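# Store nine-volt battery in bottom-right chest drawer

## Task

Place the nine-volt battery inside the chest, in the bottom row's right-hand drawer, with right and left judged while facing the drawer fronts. Every other battery and eraser on the table has to stay on the table. Do not pull a drawer so far that it leaves the chest. Dropping the battery into the drawer from about rim height is allowed. At the end every drawer must be closed.

## Robot and tools

Robot: two six-joint arms (left_arm, right_arm), each ending in a sixteen-motor hand with index, middle and ring fingers plus a thumb. right_arm has a right hand; left_arm has a mirrored left hand. Bases sit near (-0.07, +0.58) for left_arm and (-0.07, -0.53) for right_arm, just above the table.

Scene frame: origin at table-top height, halfway between the arms. +z up, +x away from the robot over the table, +y toward left_arm. Image sides do not match arm names. Result positions (metres), quaternions (wxyz), velocities and Hand target are all in this frame.

Hand point frame: the point sits in front of the palm near the index and middle knuckles. +z runs along straight fingers toward the tips, +y points out of the palm face (palm surface at y = -0.062), +x crosses the palm away from the thumb on the right hand and toward the thumb on the left hand. Straight fingertips reach roughly 0.12 to 0.14 m past the point. A rigid mast sticks out behind the wrist on the palm side and can hit objects.

The 48-number row (used by execute_actions and move): one flat list covering both arms, every value in [-1, 1]. Numbers 1-24 belong to the left arm, 25-48 to the right. Per arm: dx, dy, dz, rx, ry, rz, then sixteen hand goals in this order: index_mcp, index_abd, index_pip, index_dip, middle_mcp, middle_abd, middle_pip, middle_dip, ring_mcp, ring_abd, ring_pip, ring_dip, thumb_cmc, thumb_axl, thumb_mcp, thumb_ipl, then current_limit, speed.
- dx..rz are an offset, not a pose: measured in the Hand target's own axes, counted from the Hand target held when the action or move begins. 1.0 equals 0.6 m of travel or 180 degrees of turn; rx, ry, rz form one rotation vector. All rows in one action, and all targets in a move list, count from that same start. Six zeros re-request the current Hand target (an arm resting short of it will close the gap).
- The sixteen hand values are absolute hinge goals scaled between each hinge's two stops, not offsets. Going toward -1 curls/bends. Straight positions: _mcp +0.75, _abd 0.00, _pip +0.58, _dip +0.70, thumb_cmc +0.71, thumb_axl +0.68, thumb_mcp +0.23, thumb_ipl +0.17. A 0 is a real goal; to keep a hand unchanged, copy back its hand_goal, hand_current_limit and hand_speed.
- current_limit maps -1..+1 to 0..550 mA (floor 11 mA); speed sets the goal's travel rate at (speed+1)/2 of 8.5 rad/s. Initial values are +0.4 and -0.6; last values persist.

execute_actions(actions, cameras): actions is a list of up to 15-row tables; each row is one 1/30 s step, and a short table repeats its final row to fill 15 steps. An empty list returns state plus all images. cameras picks images by name: cam_head_left, cam_head_right, cam_high, cam_low, cam_left_wrist, cam_right_wrist, or ["all"].

move(target, speed, blend, stop_force, zero, blocking, cameras): straight-line hand paths to one 48-number row or a list of up to 15 rows, offsets again from the starting Hand targets. speed in m/s (0.002 to 3.2, default 0.25; rotation up to twice that in rad/s), per target allowed. blend in metres rounds corners of a list. stop_force in N (4 to 120) halts an arm on contact felt at its wrist; use it slowly when approaching surfaces, omit it when backing off something being pressed. zero (default true) rezeroes the force baseline. blocking=false returns early, not allowed with stop_force. Total time is capped at 10 s. The move line reports done, off_target, moving, held or fault, plus limits=paced or limits=held.

wait(seconds 0 to 10), stop() to brake a running move, zoom_image(camera, region [x0,y0,x1,y1] pixels, max 504x504, only on latest images), zero_wrist_force(arm), read_manual(section), finished_scene(scene=1) ends irreversibly.

Reading results: Hand target is the last commanded pose after clipping; hand_goal, hand_measured, hand_current_ma and hand_state (moving, goal, blocked, overload) list the sixteen motors in the order above. Wrist force/torque are in the hand's own axes; a push on a surface reads as force into the arm. Velocities may be omitted when joints read within noise.

Cautions: orientation commands are clipped to 32 degrees from the current orientation each step, so turn in stages. Arms are stiff; pushing beyond firm contact, about 150 N net force or joint overload causes a 10 s stop. Avoid contact between the arms and never let one hand grip the other. Keep motors under 495 mA for long, or they shut down after 5 s. Holding loads or straining toward unreachable poses heats motors to a possible 30-60 s brake. Keep paths away from an arm's own base. Move gently, drop things only from rim height, pull drawers just enough, and keep every object on the table.

Each tool is called by a JSON object that holds its "method" and its "body".

## Session

{"method": "execute_actions", "body": {"actions": [], "cameras": ["all"]}}

Scene clock: 0.00 s.
left_arm: end_effector_position=(+0.2724, +0.2696, +0.1987) hand_goal=(+0.754, +0.000, +0.576, +0.696, +0.754, +0.000, +0.576, +0.696, +0.754, +0.000, +0.576, +0.696, +0.714, +0.678, +0.226, +0.168) hand_measured=(+0.754, +0.000, +0.576, +0.696, +0.754, +0.000, +0.576, +0.696, +0.754, +0.000, +0.576, +0.696, +0.714, +0.678, +0.226, +0.168) hand_current_ma=(+0, +0, +0, +0, +0, +0, +0, +0, +0, +0, +0, +0, +0, +0, +0, +0) hand_state=(goal, goal, goal, goal, goal, goal, goal, goal, goal, goal, goal, goal, goal, goal, goal, goal) hand_current_limit=0.40 hand_speed=-0.60 end_effector_quat_wxyz=(-0.430, +0.187, +0.789, +0.398) | right_arm: end_effector_position=(+0.3811, -0.3147, +0.2531) hand_goal=(+0.754, +0.000, +0.576, +0.696, +0.754, +0.000, +0.576, +0.696, +0.754, +0.000, +0.576, +0.696, +0.714, +0.678, +0.226, +0.168) hand_measured=(+0.754, +0.000, +0.576, +0.696, +0.754, +0.000, +0.576, +0.696, +0.754, +0.000, +0.576, +0.696, +0.714, +0.678, +0.226, +0.168) hand_current_ma=(+0, +0, +0, +0, +0, +0, +0, +0, +0, +0, +0, +0, +0, +0, +0, +0) hand_state=(goal, goal, goal, goal, goal, goal, goal, goal, goal, goal, goal, goal, goal, goal, goal, goal) hand_current_limit=0.40 hand_speed=-0.60 end_effector_quat_wxyz=(-0.137, +0.938, -0.316, +0.028)
Joint positions: left_arm=[-1.174 -0.733 1.815 1.735 1.742 0.999] | right_arm=[0.042 -1.388 1.879 0.92 1.338 -0.837]
Joint velocities: within noise
Joint torques (N m): no reading
Motor temperatures (°C): left_arm=[38 44 44 45 51 42] | right_arm=[35 38 38 36 50 52]
Wrist force (N): no reading
Wrist torque (N m): no reading
Wrist force, peak (N): no reading
Hand target: left_arm +0.2724, +0.2696, +0.1987; -0.430, +0.187, +0.789, +0.398 | right_arm +0.3811, -0.3147, +0.2531; -0.137, +0.938, -0.316, +0.028

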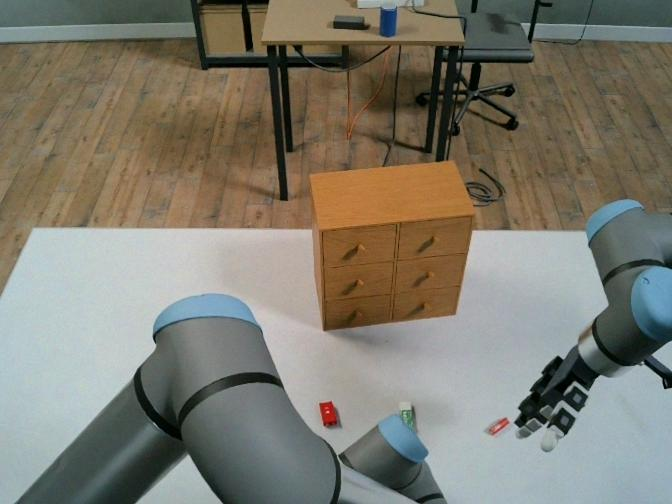

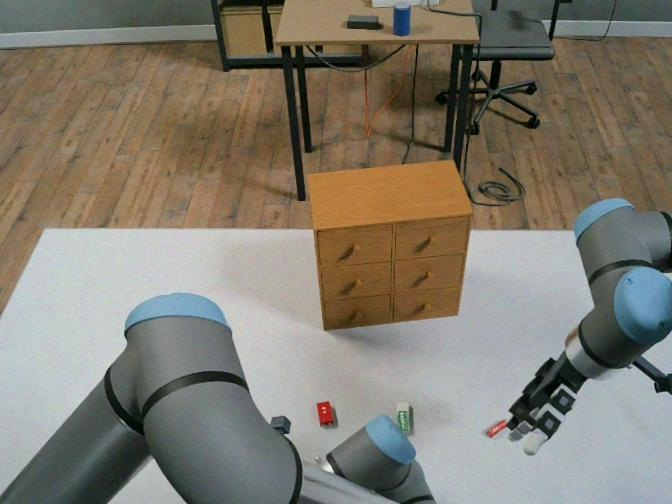

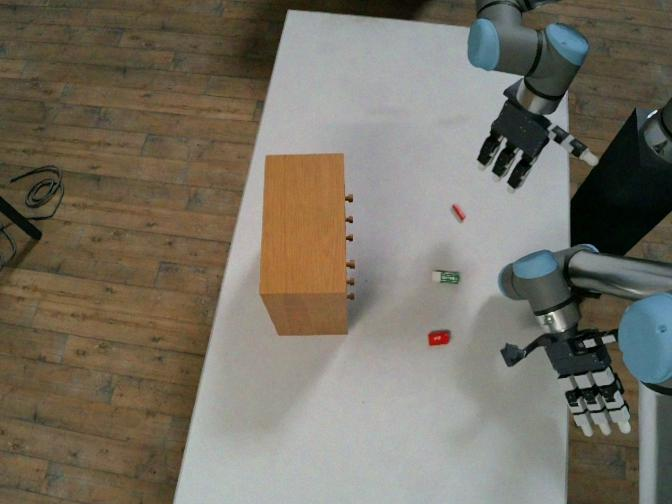

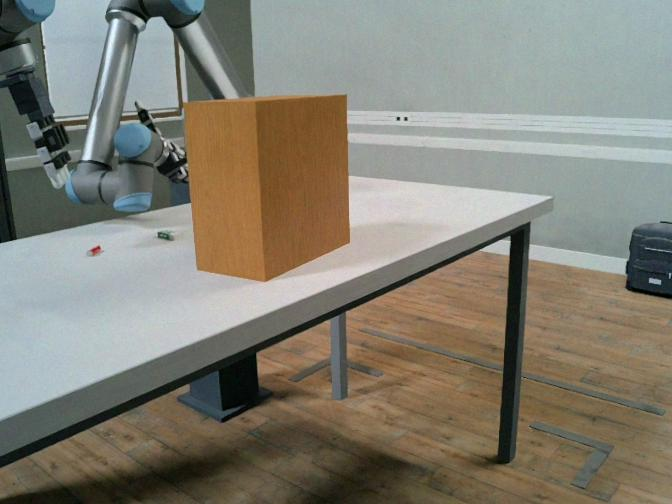

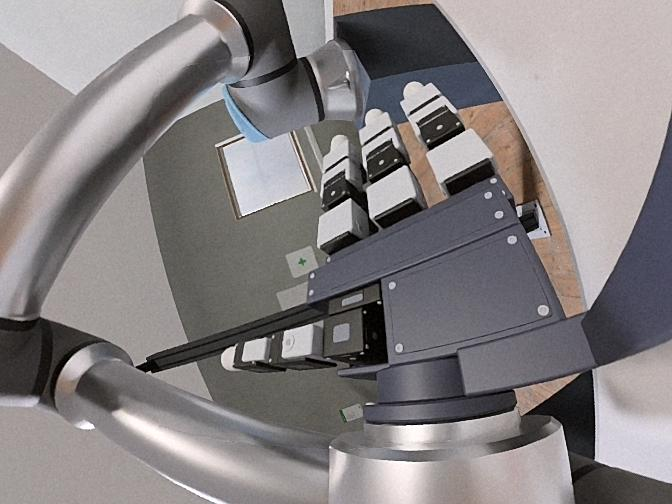

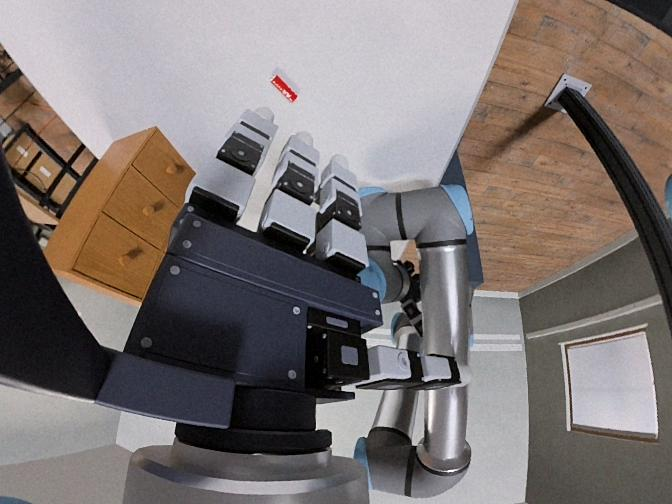

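{"method": "zoom_image", "body": {"camera": "cam_high", "region": [400, 180, 500, 360]}}

{"method": "zoom_image", "body": {"camera": "cam_head_right", "region": [260, 360, 580, 504]}}

{"method": "zoom_image", "body": {"camera": "cam_high", "region": [240, 130, 400, 350]}}

{"method": "zoom_image", "body": {"camera": "cam_head_left", "region": [290, 150, 500, 350]}}

Scaled by 2.800.

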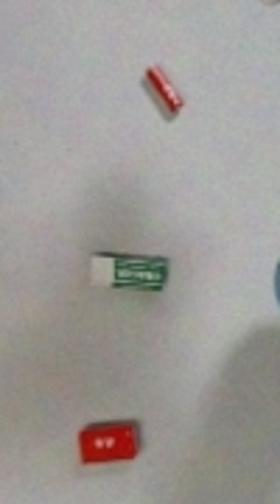

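Scaled by 1.575.

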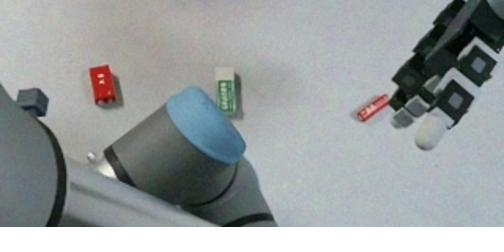

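Scaled by 2.291.

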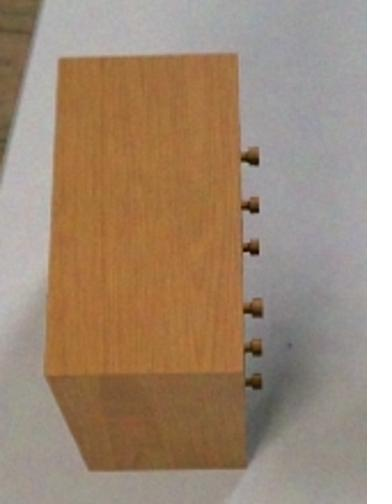

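Scaled by 2.400.

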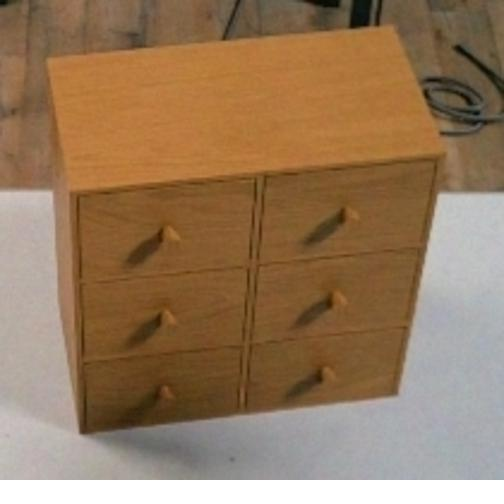

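{"method": "move", "body": {"target": [0.147,0.5575,0.4205,0,0,0,0.754,0,0.576,0.696,0.754,0,0.576,0.696,0.754,0,0.576,0.696,0.714,0.678,0.226,0.168,0.4,-0.6,0,0,0,0,0,0,0.754,0,0.576,0.696,0.754,0,0.576,0.696,0.754,0,0.576,0.696,0.714,0.678,0.226,0.168,0.4,-0.6], "cameras": ["all"]}}

Scene clock: 27.37 s.
left_arm: end_effector_position=(+0.3028, +0.6695, +0.3486) hand_goal=(+0.754, +0.000, +0.576, +0.696, +0.754, +0.000, +0.576, +0.696, +0.754, +0.000, +0.576, +0.696, +0.714, +0.678, +0.226, +0.168) hand_measured=(+0.758, +0.000, +0.576, +0.696, +0.758, +0.000, +0.576, +0.696, +0.756, +0.000, +0.576, +0.696, +0.718, +0.678, +0.226, +0.168) hand_current_ma=(+1, +0, +0, +0, +1, +0, +0, +0, +1, +0, +0, +0, +1, +0, +0, +0) hand_state=(goal, goal, goal, goal, goal, goal, goal, goal, goal, goal, goal, goal, goal, goal, goal, goal) hand_current_limit=0.40 hand_speed=-0.60 end_effector_quat_wxyz=(-0.430, +0.187, +0.789, +0.398) | right_arm: end_effector_position=(+0.3811, -0.3147, +0.2531) hand_goal=(+0.754, +0.000, +0.576, +0.696, +0.754, +0.000, +0.576, +0.696, +0.754, +0.000, +0.576, +0.696, +0.714, +0.678, +0.226, +0.168) hand_measured=(+0.752, +0.000, +0.576, +0.696, +0.752, +0.000, +0.576, +0.696, +0.752, +0.000, +0.576, +0.696, +0.714, +0.678, +0.224, +0.168) hand_current_ma=(-4, +0, +2, +0, -3, +0, +2, +0, -4, +0, +2, +0, +0, -2, -7, -1) hand_state=(goal, goal, goal, goal, goal, goal, goal, goal, goal, goal, goal, goal, goal, goal, goal, goal) hand_current_limit=0.40 hand_speed=-0.60 end_effector_quat_wxyz=(-0.137, +0.938, -0.316, +0.028)
Joint positions: left_arm=[-0.708 -1.172 2.273 1.71 1.3 1.148] | right_arm=[0.042 -1.388 1.879 0.92 1.338 -0.837]
Joint torques (N m): left_arm=[-0.15 -50.04 -21.87 1.54 0.47 -1.81] | right_arm=[0.43 -50.91 -36.22 4.04 -0.61 -0.15]
Wrist force (N): left_arm=[0.0 -0.3 -0.3] | right_arm=[0.0 0.1 0.1]
Wrist torque (N m): left_arm=[-0.01 0.02 0.00] | right_arm=[0.00 -0.01 0.01]
Wrist force, peak (N): left_arm=[-0.7 -2.0 -1.7] | right_arm=[-0.8 0.0 0.2]
Hand target: left_arm +0.3028, +0.6695, +0.3486; -0.430, +0.187, +0.789, +0.398 | right_arm +0.3811, -0.3147, +0.2531; -0.137, +0.938, -0.316, +0.028
Off the commanded pose: left_arm 0.000 m, 0 deg | right_arm 0.000 m, 0 deg.
move: done

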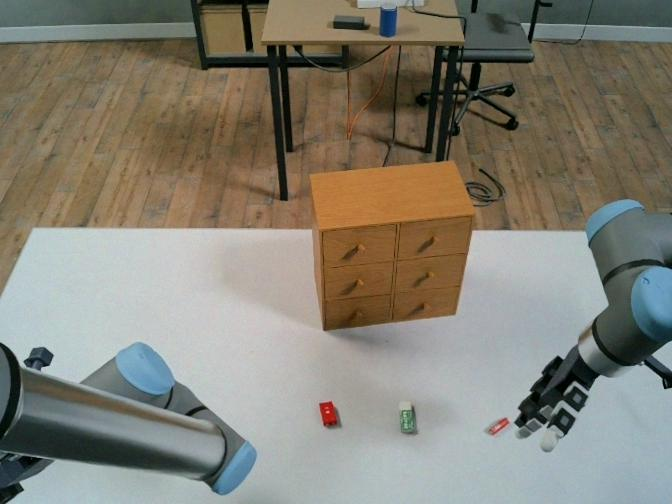

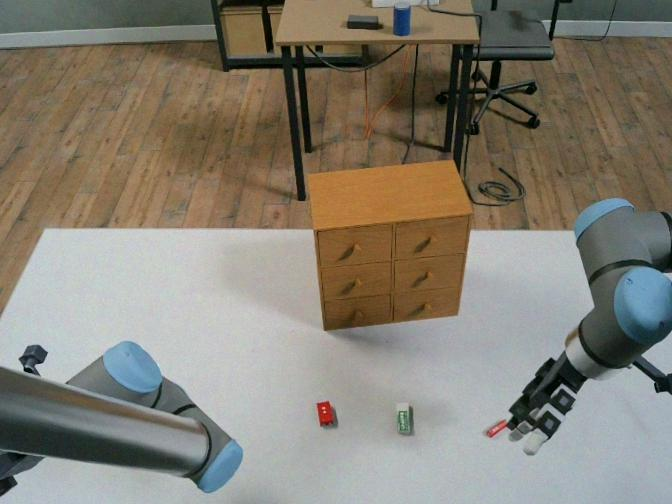

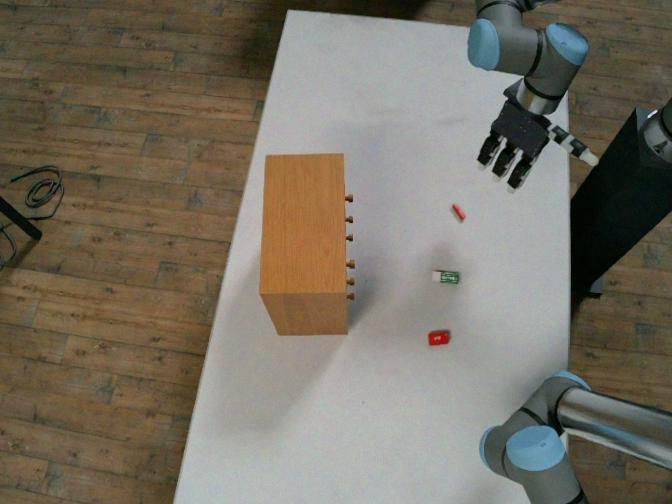

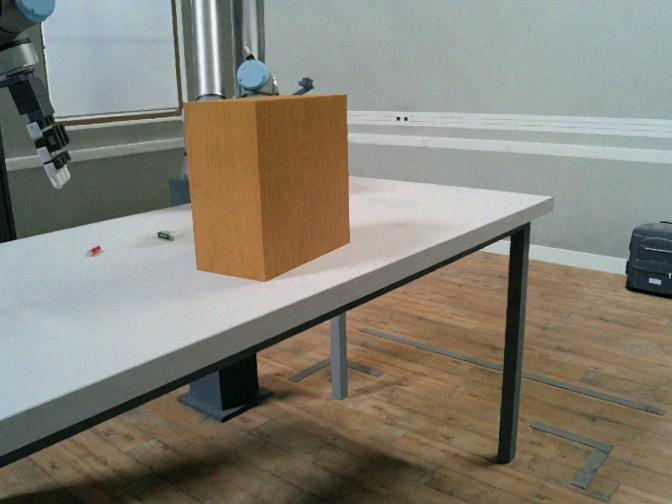

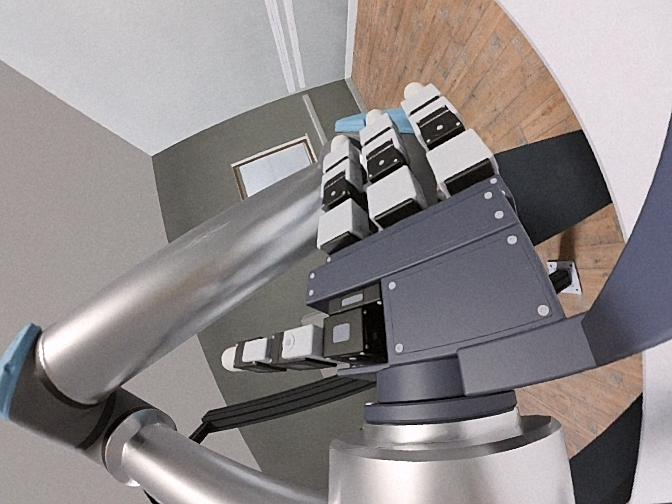

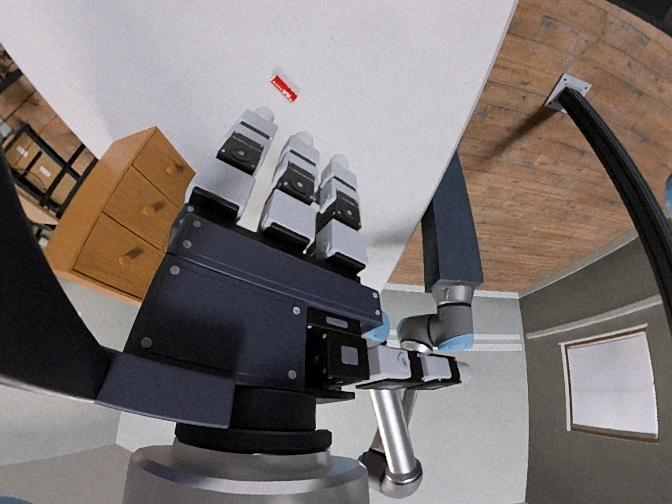

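{"method": "zoom_image", "body": {"camera": "cam_head_left", "region": [300, 390, 430, 450]}}

{"method": "zoom_image", "body": {"camera": "cam_head_left", "region": [470, 340, 670, 460]}}

{"method": "zoom_image", "body": {"camera": "cam_high", "region": [460, 60, 610, 200]}}

{"method": "zoom_image", "body": {"camera": "cam_right_wrist", "region": [200, 30, 400, 180]}}

Scaled by 3.877.

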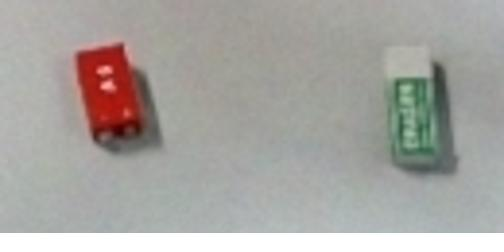

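Scaled by 2.520.

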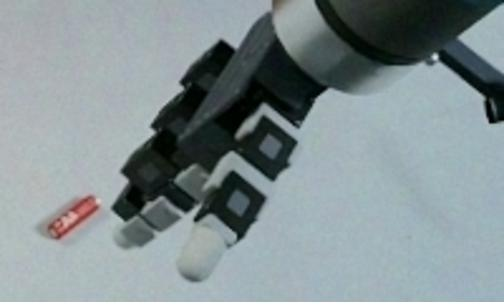

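Scaled by 3.360.

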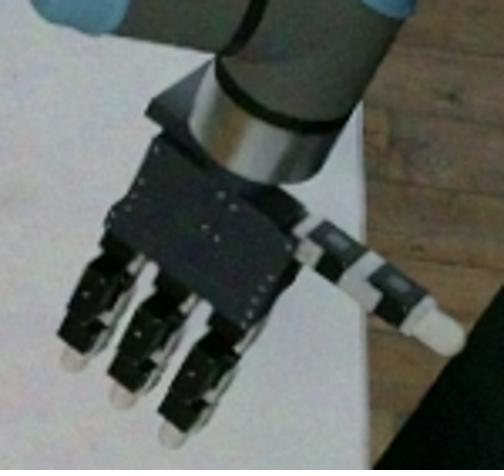

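Scaled by 2.520 from the camera's 672x504 image, which has a finer 960x720 frame.

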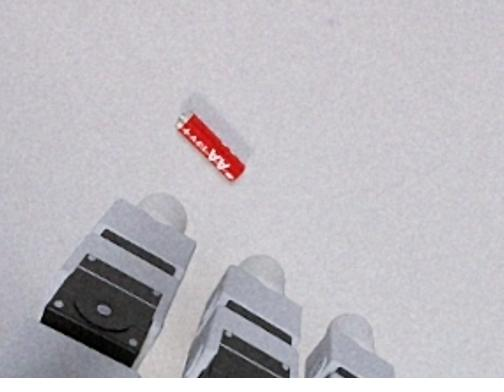

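{"method": "move", "body": {"target": [0,0,0,0,0,0,0.754,0,0.576,0.696,0.754,0,0.576,0.696,0.754,0,0.576,0.696,0.714,0.678,0.226,0.168,0.4,-0.6,0.1018,-0.425,0.3737,0.1573,0.1347,0.2079,0.754,0.1,0.576,0.696,0.754,-0.1,0.576,0.696,0.754,-0.1,0.576,0.696,0.714,0.678,0.226,0.168,0.4,-0.6], "cameras": ["cam_head_left","cam_high","cam_right_wrist","cam_low"]}}

Scene clock: 45.47 s.
left_arm: end_effector_position=(+0.3028, +0.6695, +0.3486) hand_goal=(+0.754, +0.000, +0.576, +0.696, +0.754, +0.000, +0.576, +0.696, +0.754, +0.000, +0.576, +0.696, +0.714, +0.678, +0.226, +0.168) hand_measured=(+0.758, +0.000, +0.576, +0.696, +0.758, +0.000, +0.576, +0.696, +0.756, +0.000, +0.576, +0.696, +0.718, +0.678, +0.226, +0.168) hand_current_ma=(+1, +0, +0, +0, +1, +0, +0, +0, +1, +0, +0, +0, +1, +0, +0, +0) hand_state=(goal, goal, goal, goal, goal, goal, goal, goal, goal, goal, goal, goal, goal, goal, goal, goal) hand_current_limit=0.40 hand_speed=-0.60 end_effector_quat_wxyz=(-0.430, +0.187, +0.789, +0.398) | right_arm: end_effector_position=(+0.6103, -0.1030, +0.1057) hand_goal=(+0.754, +0.100, +0.576, +0.696, +0.754, -0.100, +0.576, +0.696, +0.754, -0.100, +0.576, +0.696, +0.714, +0.678, +0.226, +0.168) hand_measured=(+0.748, +0.098, +0.576, +0.696, +0.750, -0.096, +0.576, +0.696, +0.748, -0.096, +0.576, +0.696, +0.710, +0.678, +0.224, +0.168) hand_current_ma=(-19, -7, +2, +0, -15, +8, +2, +0, -20, +9, +1, +0, -13, -2, -7, -1) hand_state=(goal, goal, goal, goal, goal, goal, goal, goal, goal, goal, goal, goal, goal, goal, goal, goal) hand_current_limit=0.40 hand_speed=-0.60 end_effector_quat_wxyz=(-0.291, +0.703, -0.600, +0.248)
Joint positions: left_arm=[-0.708 -1.173 2.273 1.71 1.3 1.148] | right_arm=[0.315 -1.098 1.693 0.199 1.699 0.13]
Joint torques (N m): left_arm=[11.89 -54.87 -25.01 1.19 -2.58 -1.8] | right_arm=[-15.69 -81.01 -31.18 1.85 -0.65 0.89]
Wrist force (N): left_arm=[-0.1 -0.5 -0.2] | right_arm=[-0.2 0.4 -0.2]
Wrist torque (N m): left_arm=[-0.03 0.03 0.00] | right_arm=[-0.06 0.03 0.13]
Wrist force, peak (N): left_arm=[0.2 -0.6 -0.7] | right_arm=[-1.2 -0.2 1.1]
Hand target: left_arm +0.3028, +0.6695, +0.3486; -0.430, +0.187, +0.789, +0.398 | right_arm +0.6103, -0.1031, +0.1057; -0.291, +0.702, -0.600, +0.248
Off the commanded pose: left_arm 0.000 m, 0 deg | right_arm 0.000 m, 0 deg.
move: done
Images, in order (width x height): cam_head_left 672x504, cam_high 672x504, cam_low 672x504, cam_right_wrist 672x504.

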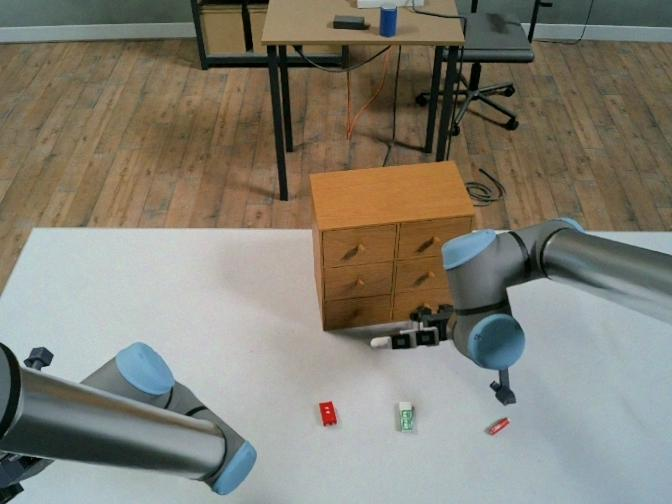

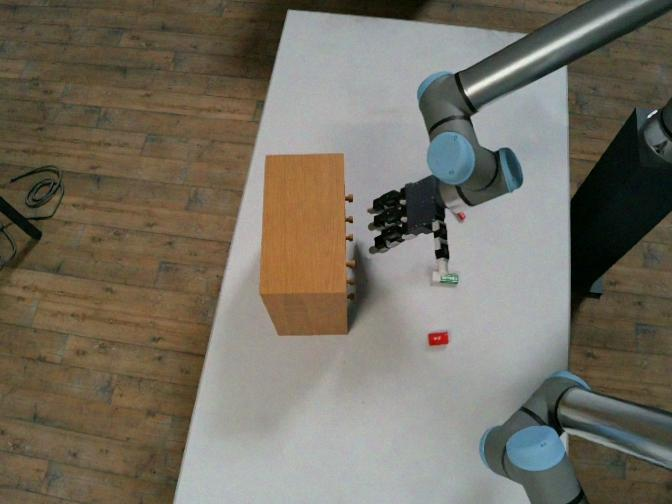

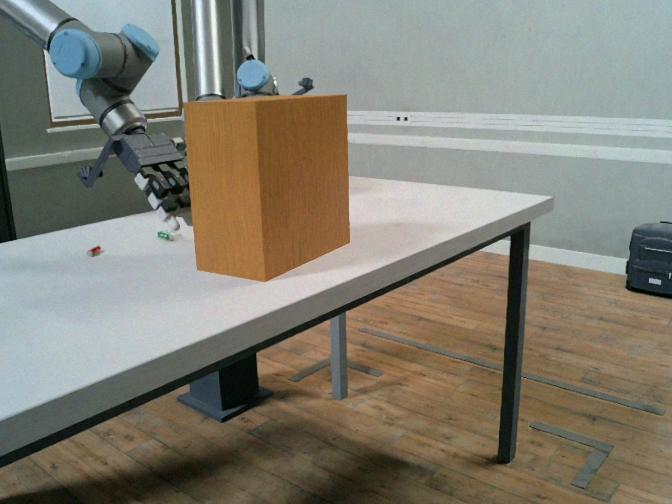

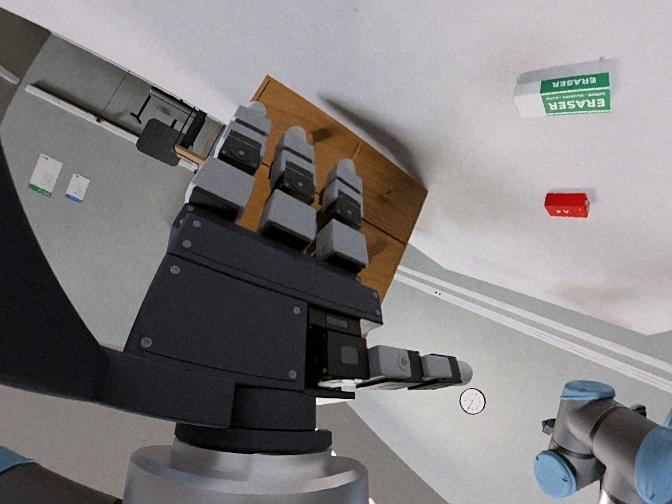

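{"method": "zoom_image", "body": {"camera": "cam_high", "region": [330, 180, 450, 270]}}

{"method": "zoom_image", "body": {"camera": "cam_right_wrist", "region": [180, 60, 440, 260]}}

Scaled by 4.200.

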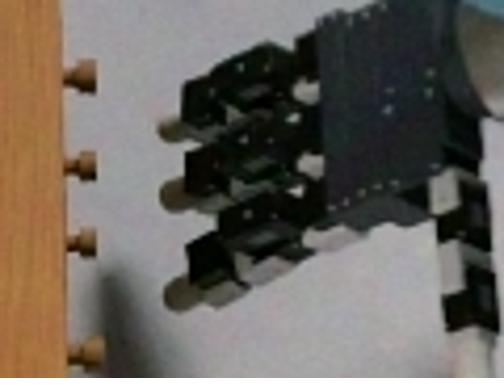

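Scaled by 1.938 from the camera's 672x504 image, which has a finer 960x720 frame.

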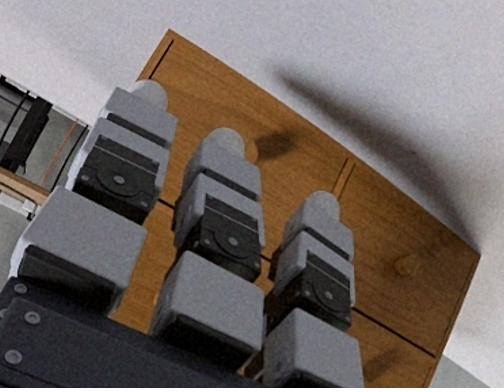

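{"method": "move", "body": {"target": [0,0,0,0,0,0,0.754,0,0.576,0.696,0.754,0,0.576,0.696,0.754,0,0.576,0.696,0.714,0.678,0.226,0.168,0.4,-0.6,0.0272,0.0035,0.0557,0,0,0,0.754,0.1,0.576,0.696,0.754,-0.1,0.576,0.696,0.754,-0.1,0.576,0.696,0.714,0.678,0.226,0.168,0.4,-0.6], "speed": 0.15, "cameras": ["cam_high","cam_right_wrist"]}}

{"method": "zoom_image", "body": {"camera": "cam_high", "region": [330, 190, 420, 270]}}

{"method": "zoom_image", "body": {"camera": "cam_right_wrist", "region": [200, 60, 420, 220]}}

Scene clock: 51.27 s.
left_arm: end_effector_position=(+0.3028, +0.6695, +0.3486) hand_goal=(+0.754, +0.000, +0.576, +0.696, +0.754, +0.000, +0.576, +0.696, +0.754, +0.000, +0.576, +0.696, +0.714, +0.678, +0.226, +0.168) hand_measured=(+0.758, +0.000, +0.576, +0.696, +0.758, +0.000, +0.576, +0.696, +0.756, +0.000, +0.576, +0.696, +0.718, +0.678, +0.226, +0.168) hand_current_ma=(+1, +0, +0, +0, +1, +0, +0, +0, +1, +0, +0, +0, +1, +0, +0, +0) hand_state=(goal, goal, goal, goal, goal, goal, goal, goal, goal, goal, goal, goal, goal, goal, goal, goal) hand_current_limit=0.40 hand_speed=-0.60 end_effector_quat_wxyz=(-0.430, +0.187, +0.789, +0.398) | right_arm: end_effector_position=(+0.6350, -0.1158, +0.0806) hand_goal=(+0.754, +0.100, +0.576, +0.696, +0.754, -0.100, +0.576, +0.696, +0.754, -0.100, +0.576, +0.696, +0.714, +0.678, +0.226, +0.168) hand_measured=(+0.748, +0.098, +0.576, +0.696, +0.750, -0.096, +0.576, +0.696, +0.748, -0.096, +0.576, +0.696, +0.710, +0.678, +0.224, +0.168) hand_current_ma=(-20, -7, +2, +0, -15, +7, +2, +0, -20, +9, +1, +0, -14, -2, -7, -1) hand_state=(goal, goal, goal, goal, goal, goal, goal, goal, goal, goal, goal, goal, goal, goal, goal, goal) hand_current_limit=0.40 hand_speed=-0.60 end_effector_quat_wxyz=(-0.291, +0.702, -0.600, +0.248)
Joint positions: left_arm=[-0.708 -1.173 2.273 1.71 1.3 1.148] | right_arm=[0.285 -1.056 1.678 0.169 1.678 0.109]
Joint torques (N m): left_arm=[11.61 -54.67 -24.22 1 -2.7 -1.63] | right_arm=[15.64 -91.64 -29.14 4.67 2.62 2.48]
Wrist force (N): left_arm=[0.0 -0.4 0.0] | right_arm=[-0.1 -0.1 -0.2]
Wrist torque (N m): left_arm=[-0.04 0.02 0.00] | right_arm=[-0.11 0.02 0.11]
Wrist force, peak (N): left_arm=[-0.6 -0.5 -0.4] | right_arm=[-0.7 0.2 -1.5]
Hand target: left_arm +0.3028, +0.6695, +0.3486; -0.430, +0.187, +0.789, +0.398 | right_arm +0.6347, -0.1157, +0.0806; -0.291, +0.702, -0.600, +0.248
Off the commanded pose: left_arm 0.000 m, 0 deg | right_arm 0.000 m, 0 deg.
move: done
Images, in order (width x height): cam_high 672x504, cam_right_wrist 672x504.

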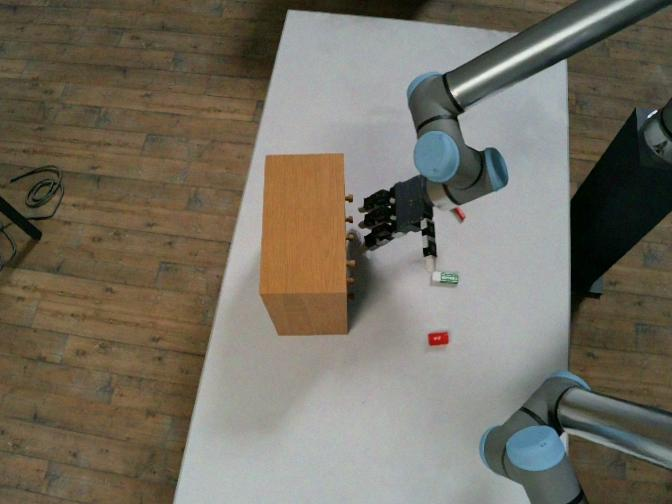

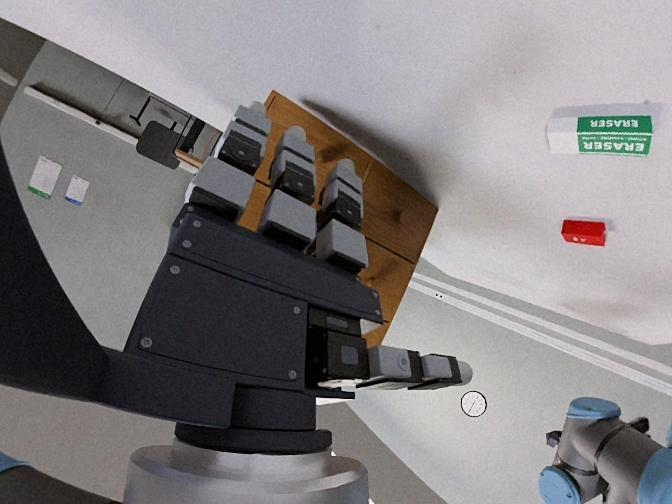

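Scaled by 5.600.

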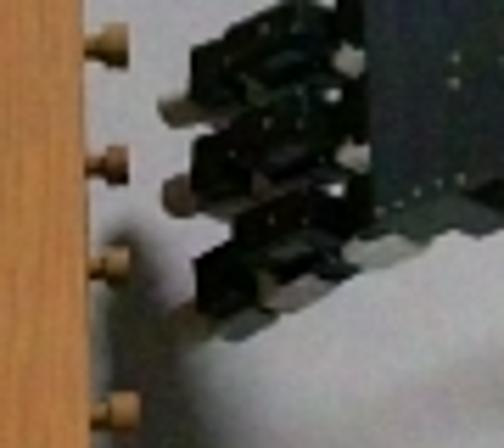

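Scaled by 2.291 from the camera's 672x504 image, which has a finer 960x720 frame.

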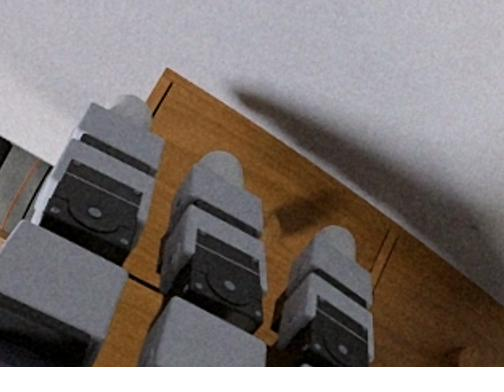

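{"method": "move", "body": {"target": [0,0,0,0,0,0,0.754,0,0.576,0.696,0.754,0,0.576,0.696,0.754,0,0.576,0.696,0.714,0.678,0.226,0.168,0.4,-0.6,-0.0048,-0.0312,0.0477,0,0,0,0.754,0.1,0.576,0.696,0.754,-0.1,0.576,0.696,0.754,-0.1,0.576,0.696,0.714,0.678,0.226,0.168,0.4,-0.6], "speed": 0.05, "stop_force": 8, "cameras": ["cam_high","cam_right_wrist"]}}

{"method": "zoom_image", "body": {"camera": "cam_high", "region": [330, 190, 420, 270]}}

{"method": "zoom_image", "body": {"camera": "cam_right_wrist", "region": [200, 60, 420, 220]}}

Scene clock: 55.83 s.
left_arm: end_effector_position=(+0.3028, +0.6695, +0.3486) hand_goal=(+0.754, +0.000, +0.576, +0.696, +0.754, +0.000, +0.576, +0.696, +0.754, +0.000, +0.576, +0.696, +0.714, +0.678, +0.226, +0.168) hand_measured=(+0.758, +0.000, +0.576, +0.696, +0.758, +0.000, +0.576, +0.696, +0.756, +0.000, +0.576, +0.696, +0.718, +0.678, +0.226, +0.168) hand_current_ma=(+1, +0, +0, +0, +1, +0, +0, +0, +1, +0, +0, +0, +1, +0, +0, +0) hand_state=(goal, goal, goal, goal, goal, goal, goal, goal, goal, goal, goal, goal, goal, goal, goal, goal) hand_current_limit=0.40 hand_speed=-0.60 end_effector_quat_wxyz=(-0.430, +0.187, +0.789, +0.398) | right_arm: end_effector_position=(+0.6674, -0.1077, +0.0736) hand_goal=(+0.754, +0.100, +0.576, +0.696, +0.754, -0.100, +0.576, +0.696, +0.754, -0.100, +0.576, +0.696, +0.714, +0.678, +0.226, +0.168) hand_measured=(+0.748, +0.098, +0.576, +0.696, +0.748, -0.098, +0.576, +0.696, +0.746, -0.098, +0.576, +0.696, +0.710, +0.678, +0.224, +0.168) hand_current_ma=(-22, -7, +1, +0, -18, +6, +1, +0, -30, +6, +0, +0, -14, -2, -7, -1) hand_state=(goal, goal, goal, goal, goal, goal, goal, goal, goal, goal, goal, goal, goal, goal, goal, goal) hand_current_limit=0.40 hand_speed=-0.60 end_effector_quat_wxyz=(-0.291, +0.702, -0.600, +0.248)
Joint positions: left_arm=[-0.708 -1.173 2.273 1.71 1.3 1.148] | right_arm=[0.282 -1.006 1.609 0.188 1.676 0.107]
Joint torques (N m): left_arm=[11.66 -53.94 -24.52 1.29 -2.61 -1.92] | right_arm=[3.01 -96.05 -29.85 -1.02 0.23 0.13]
Wrist force (N): left_arm=[-0.4 -0.2 -0.5] | right_arm=[-0.2 -0.3 -0.5]
Wrist torque (N m): left_arm=[0.02 0.06 -0.03] | right_arm=[-0.13 0.05 0.10]
Wrist force, peak (N): left_arm=[0.2 -0.8 -0.4] | right_arm=[-0.7 0.1 -3.5]
Hand target: left_arm +0.3028, +0.6695, +0.3486; -0.430, +0.187, +0.789, +0.398 | right_arm +0.6673, -0.1076, +0.0736; -0.291, +0.702, -0.600, +0.248
Off the commanded pose: left_arm 0.000 m, 0 deg | right_arm 0.000 m, 0 deg.
move: done
Images, in order (width x height): cam_high 672x504, cam_right_wrist 672x504.

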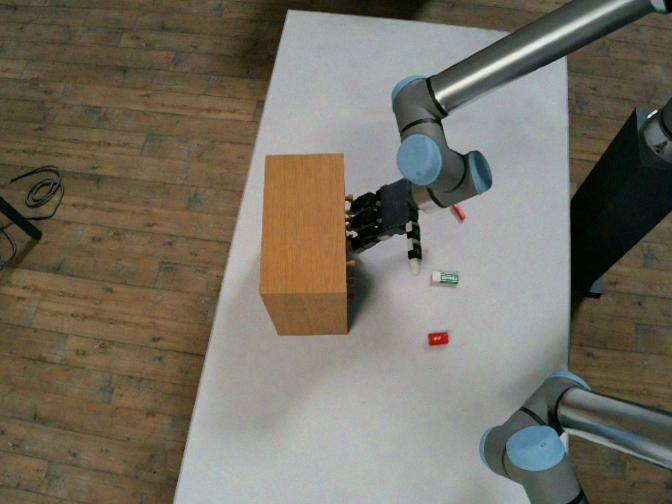

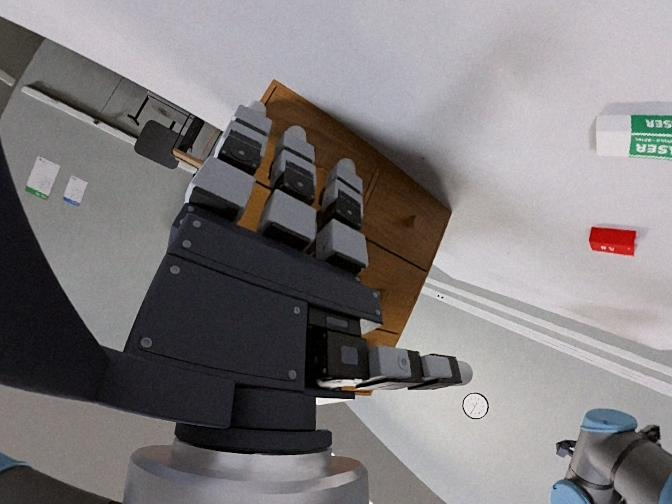

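Scaled by 5.600.

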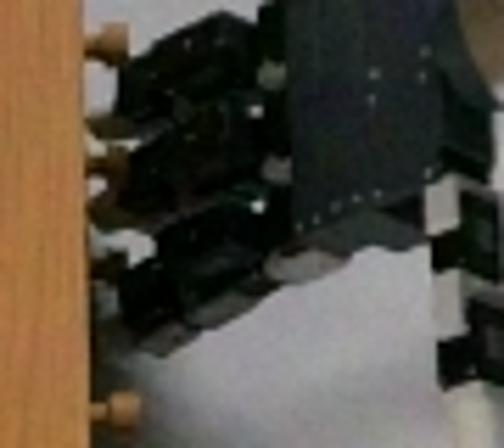

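Scaled by 2.291 from the camera's 672x504 image, which has a finer 960x720 frame.

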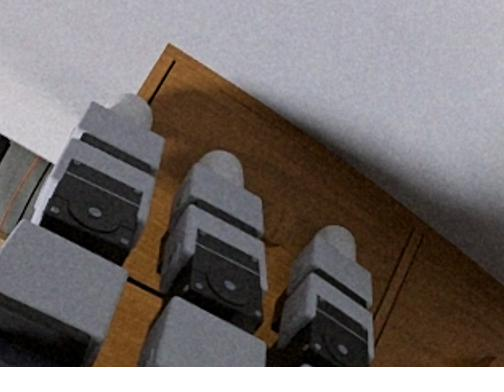

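{"method": "zoom_image", "body": {"camera": "cam_right_wrist", "region": [260, 100, 380, 200]}}

{"method": "zoom_image", "body": {"camera": "cam_high", "region": [335, 200, 385, 250]}}

Scaled by 4.200 from the camera's 672x504 image, which has a finer 960x720 frame.

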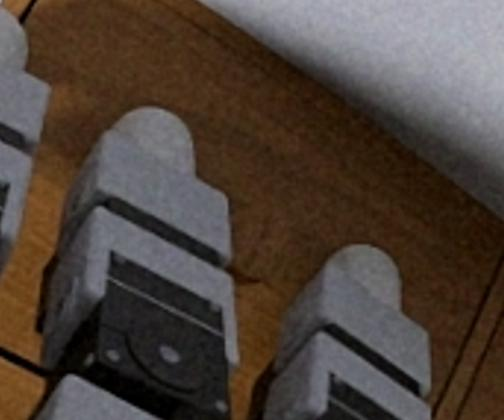

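Scaled by 10.080.

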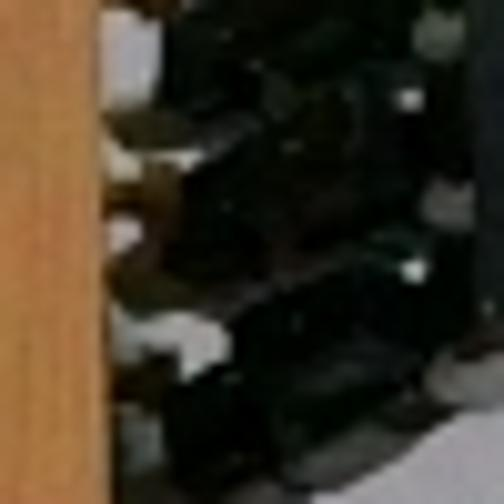

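{"method": "wait", "body": {"seconds": 0.1, "cameras": ["cam_head_left","cam_head_right","cam_low"]}}

{"method": "zoom_image", "body": {"camera": "cam_head_left", "region": [360, 230, 500, 370]}}

{"method": "zoom_image", "body": {"camera": "cam_head_right", "region": [360, 230, 500, 370]}}

{"method": "zoom_image", "body": {"camera": "cam_low", "region": [80, 100, 260, 280]}}

Scene clock: 59.57 s.
left_arm: end_effector_position=(+0.3028, +0.6695, +0.3486) hand_goal=(+0.754, +0.000, +0.576, +0.696, +0.754, +0.000, +0.576, +0.696, +0.754, +0.000, +0.576, +0.696, +0.714, +0.678, +0.226, +0.168) hand_measured=(+0.758, +0.000, +0.576, +0.696, +0.758, +0.000, +0.576, +0.696, +0.756, +0.000, +0.576, +0.696, +0.718, +0.678, +0.226, +0.168) hand_current_ma=(+1, +0, +0, +0, +1, +0, +0, +0, +1, +0, +0, +0, +1, +0, +0, +0) hand_state=(goal, goal, goal, goal, goal, goal, goal, goal, goal, goal, goal, goal, goal, goal, goal, goal) hand_current_limit=0.40 hand_speed=-0.60 end_effector_quat_wxyz=(-0.430, +0.187, +0.789, +0.398) | right_arm: end_effector_position=(+0.6673, -0.1076, +0.0736) hand_goal=(+0.754, +0.100, +0.576, +0.696, +0.754, -0.100, +0.576, +0.696, +0.754, -0.100, +0.576, +0.696, +0.714, +0.678, +0.226, +0.168) hand_measured=(+0.748, +0.098, +0.576, +0.696, +0.748, -0.098, +0.576, +0.696, +0.746, -0.098, +0.576, +0.696, +0.710, +0.678, +0.224, +0.168) hand_current_ma=(-22, -7, +1, +0, -18, +6, +1, +0, -30, +6, +0, +0, -14, -2, -7, -1) hand_state=(goal, goal, goal, goal, goal, goal, goal, goal, goal, goal, goal, goal, goal, goal, goal, goal) hand_current_limit=0.40 hand_speed=-0.60 end_effector_quat_wxyz=(-0.291, +0.702, -0.600, +0.248)
Joint positions: left_arm=[-0.708 -1.173 2.273 1.71 1.3 1.148] | right_arm=[0.282 -1.006 1.609 0.188 1.676 0.107]
Joint torques (N m): left_arm=[12.11 -54.47 -24.58 1.27 -2.47 -2.09] | right_arm=[7.07 -96.11 -30.24 -1.02 2.65 0.46]
Wrist force (N): left_arm=[0.0 -0.1 -0.3] | right_arm=[-0.1 -0.4 -0.3]
Wrist torque (N m): left_arm=[0.01 0.02 -0.01] | right_arm=[-0.14 0.03 0.10]
Wrist force, peak (N): left_arm=[-0.6 -0.4 -0.5] | right_arm=[-0.5 0.4 -0.5]
Hand target: left_arm +0.3028, +0.6695, +0.3486; -0.430, +0.187, +0.789, +0.398 | right_arm +0.6673, -0.1076, +0.0736; -0.291, +0.702, -0.600, +0.248
Off the commanded pose: left_arm 0.000 m, 0 deg | right_arm 0.000 m, 0 deg.
wait: 0.10 s; at rest from the start
Images, in order (width x height): cam_head_left 672x504, cam_head_right 672x504, cam_low 672x504.

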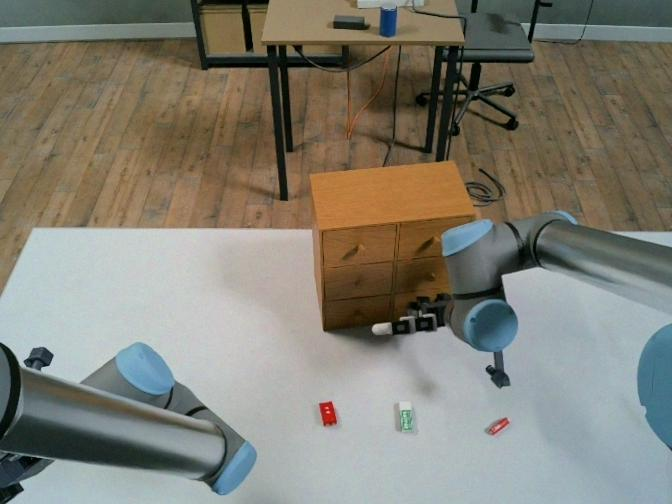

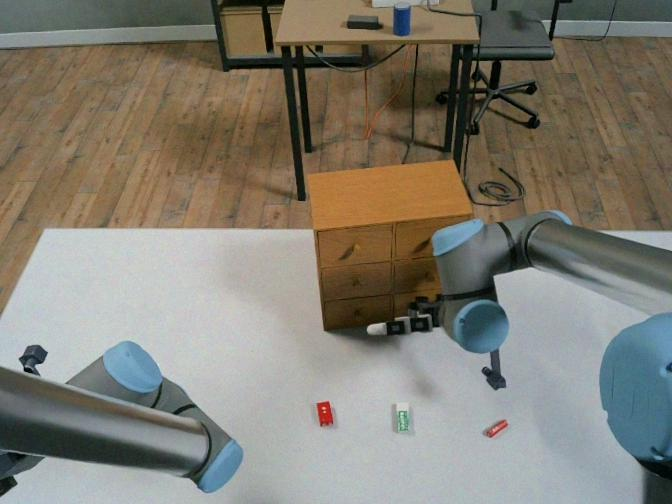

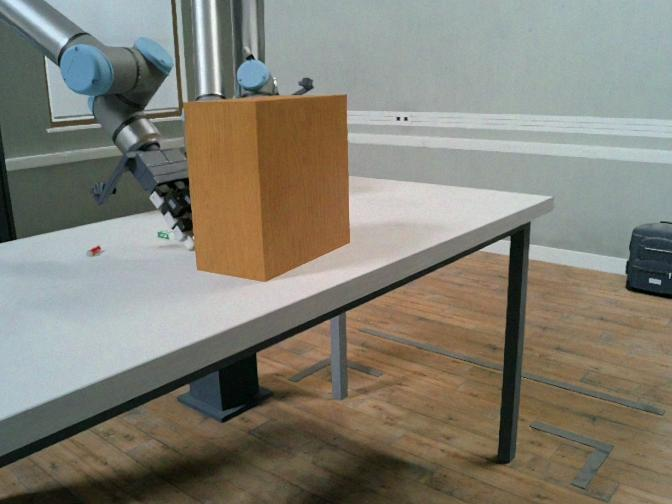

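Scaled by 3.600.

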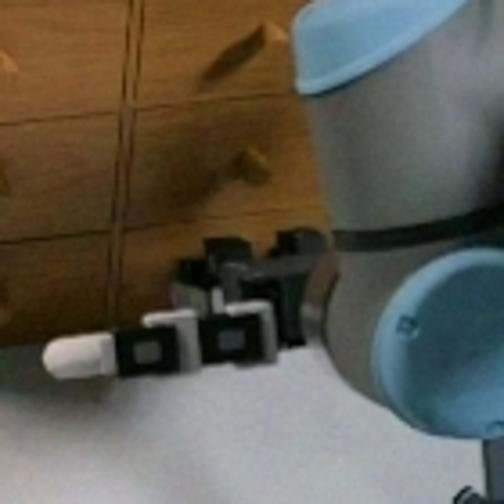

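Scaled by 3.600.

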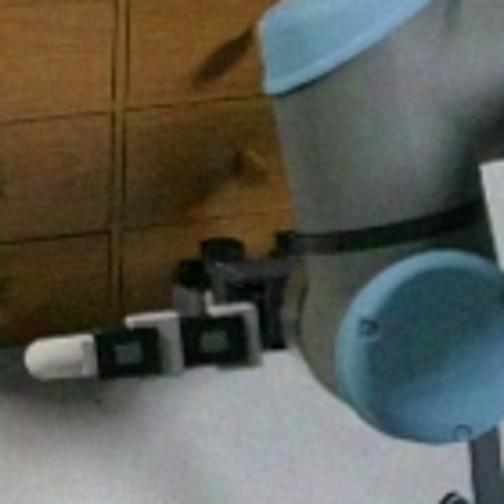

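Scaled by 2.800.

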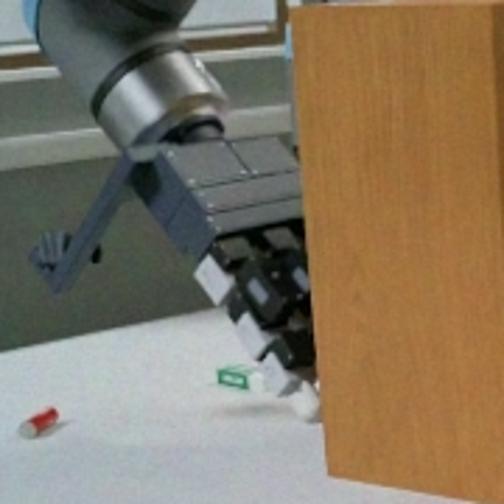

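{"method": "move", "body": {"target": [0,0,0,0,0,0,0.754,0,0.576,0.696,0.754,0,0.576,0.696,0.754,0,0.576,0.696,0.714,0.678,0.226,0.168,0.4,-0.6,0,0,0,0,0,0,0.754,-0.2,0.576,0.696,0.754,0.2,0.576,0.696,0.754,-0.1,0.576,0.696,0.714,0.678,0.226,0.168,0.6,-0.8], "cameras": ["cam_right_wrist"]}}

{"method": "zoom_image", "body": {"camera": "cam_right_wrist", "region": [260, 100, 380, 200]}}

Scene clock: 63.83 s.
left_arm: end_effector_position=(+0.3028, +0.6695, +0.3486) hand_goal=(+0.754, +0.000, +0.576, +0.696, +0.754, +0.000, +0.576, +0.696, +0.754, +0.000, +0.576, +0.696, +0.714, +0.678, +0.226, +0.168) hand_measured=(+0.758, +0.000, +0.576, +0.696, +0.758, +0.000, +0.576, +0.696, +0.756, +0.000, +0.576, +0.696, +0.718, +0.678, +0.226, +0.168) hand_current_ma=(+1, +0, +0, +0, +1, +0, +0, +0, +1, +0, +0, +0, +1, +0, +0, +0) hand_state=(goal, goal, goal, goal, goal, goal, goal, goal, goal, goal, goal, goal, goal, goal, goal, goal) hand_current_limit=0.40 hand_speed=-0.60 end_effector_quat_wxyz=(-0.430, +0.187, +0.789, +0.398) | right_arm: end_effector_position=(+0.6673, -0.1076, +0.0736) hand_goal=(+0.754, -0.200, +0.576, +0.696, +0.754, +0.200, +0.576, +0.696, +0.754, -0.100, +0.576, +0.696, +0.714, +0.678, +0.226, +0.168) hand_measured=(+0.748, -0.050, +0.576, +0.696, +0.748, +0.050, +0.576, +0.696, +0.746, -0.098, +0.576, +0.696, +0.710, +0.678, +0.224, +0.168) hand_current_ma=(-23, +440, +0, +0, -18, -440, +0, +0, -30, +6, +0, +0, -14, -2, -7, -1) hand_state=(goal, blocked, goal, goal, goal, blocked, goal, goal, goal, goal, goal, goal, goal, goal, goal, goal) hand_current_limit=0.60 hand_speed=-0.80 end_effector_quat_wxyz=(-0.291, +0.702, -0.600, +0.248)
Joint positions: left_arm=[-0.708 -1.173 2.273 1.71 1.3 1.148] | right_arm=[0.282 -1.006 1.609 0.188 1.676 0.107]
Joint torques (N m): left_arm=[10.54 -51.93 -24.86 0.99 -2.88 -1.88] | right_arm=[6.39 -94.21 -29.33 -1.1 2.95 0.78]
Wrist force (N): left_arm=[0.1 -0.3 -0.4] | right_arm=[-0.1 0.4 0.5]
Wrist torque (N m): left_arm=[0.00 0.00 0.01] | right_arm=[-0.14 0.05 0.12]
Wrist force, peak (N): left_arm=[-0.1 -0.8 -0.6] | right_arm=[-0.8 -0.2 -0.4]
Hand target: left_arm +0.3028, +0.6695, +0.3486; -0.430, +0.187, +0.789, +0.398 | right_arm +0.6673, -0.1076, +0.0736; -0.291, +0.702, -0.600, +0.248
Off the commanded pose: left_arm 0.000 m, 0 deg | right_arm 0.000 m, 0 deg.
move: done
Images, in order (width x height): cam_right_wrist 672x504.

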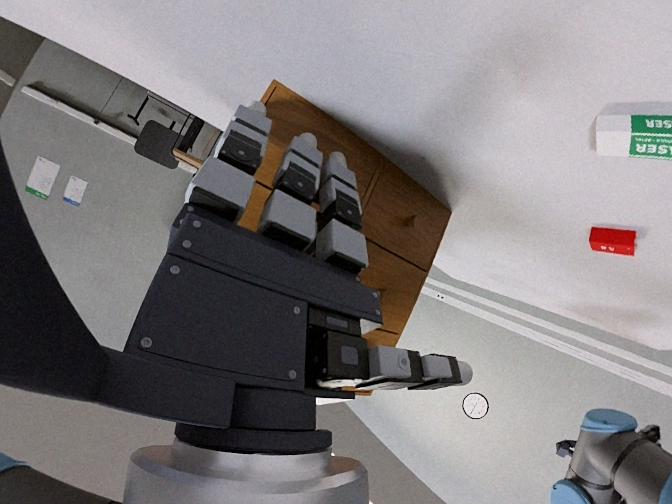

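Scaled by 4.200 from the camera's 672x504 image, which has a finer 960x720 frame.

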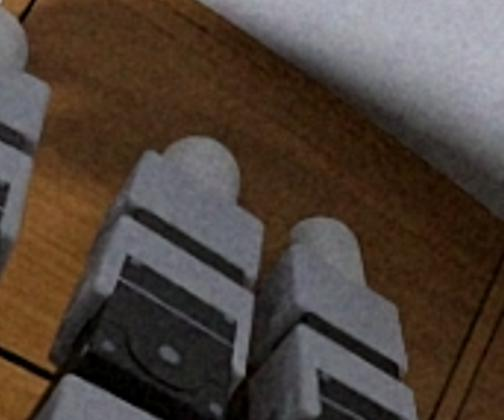

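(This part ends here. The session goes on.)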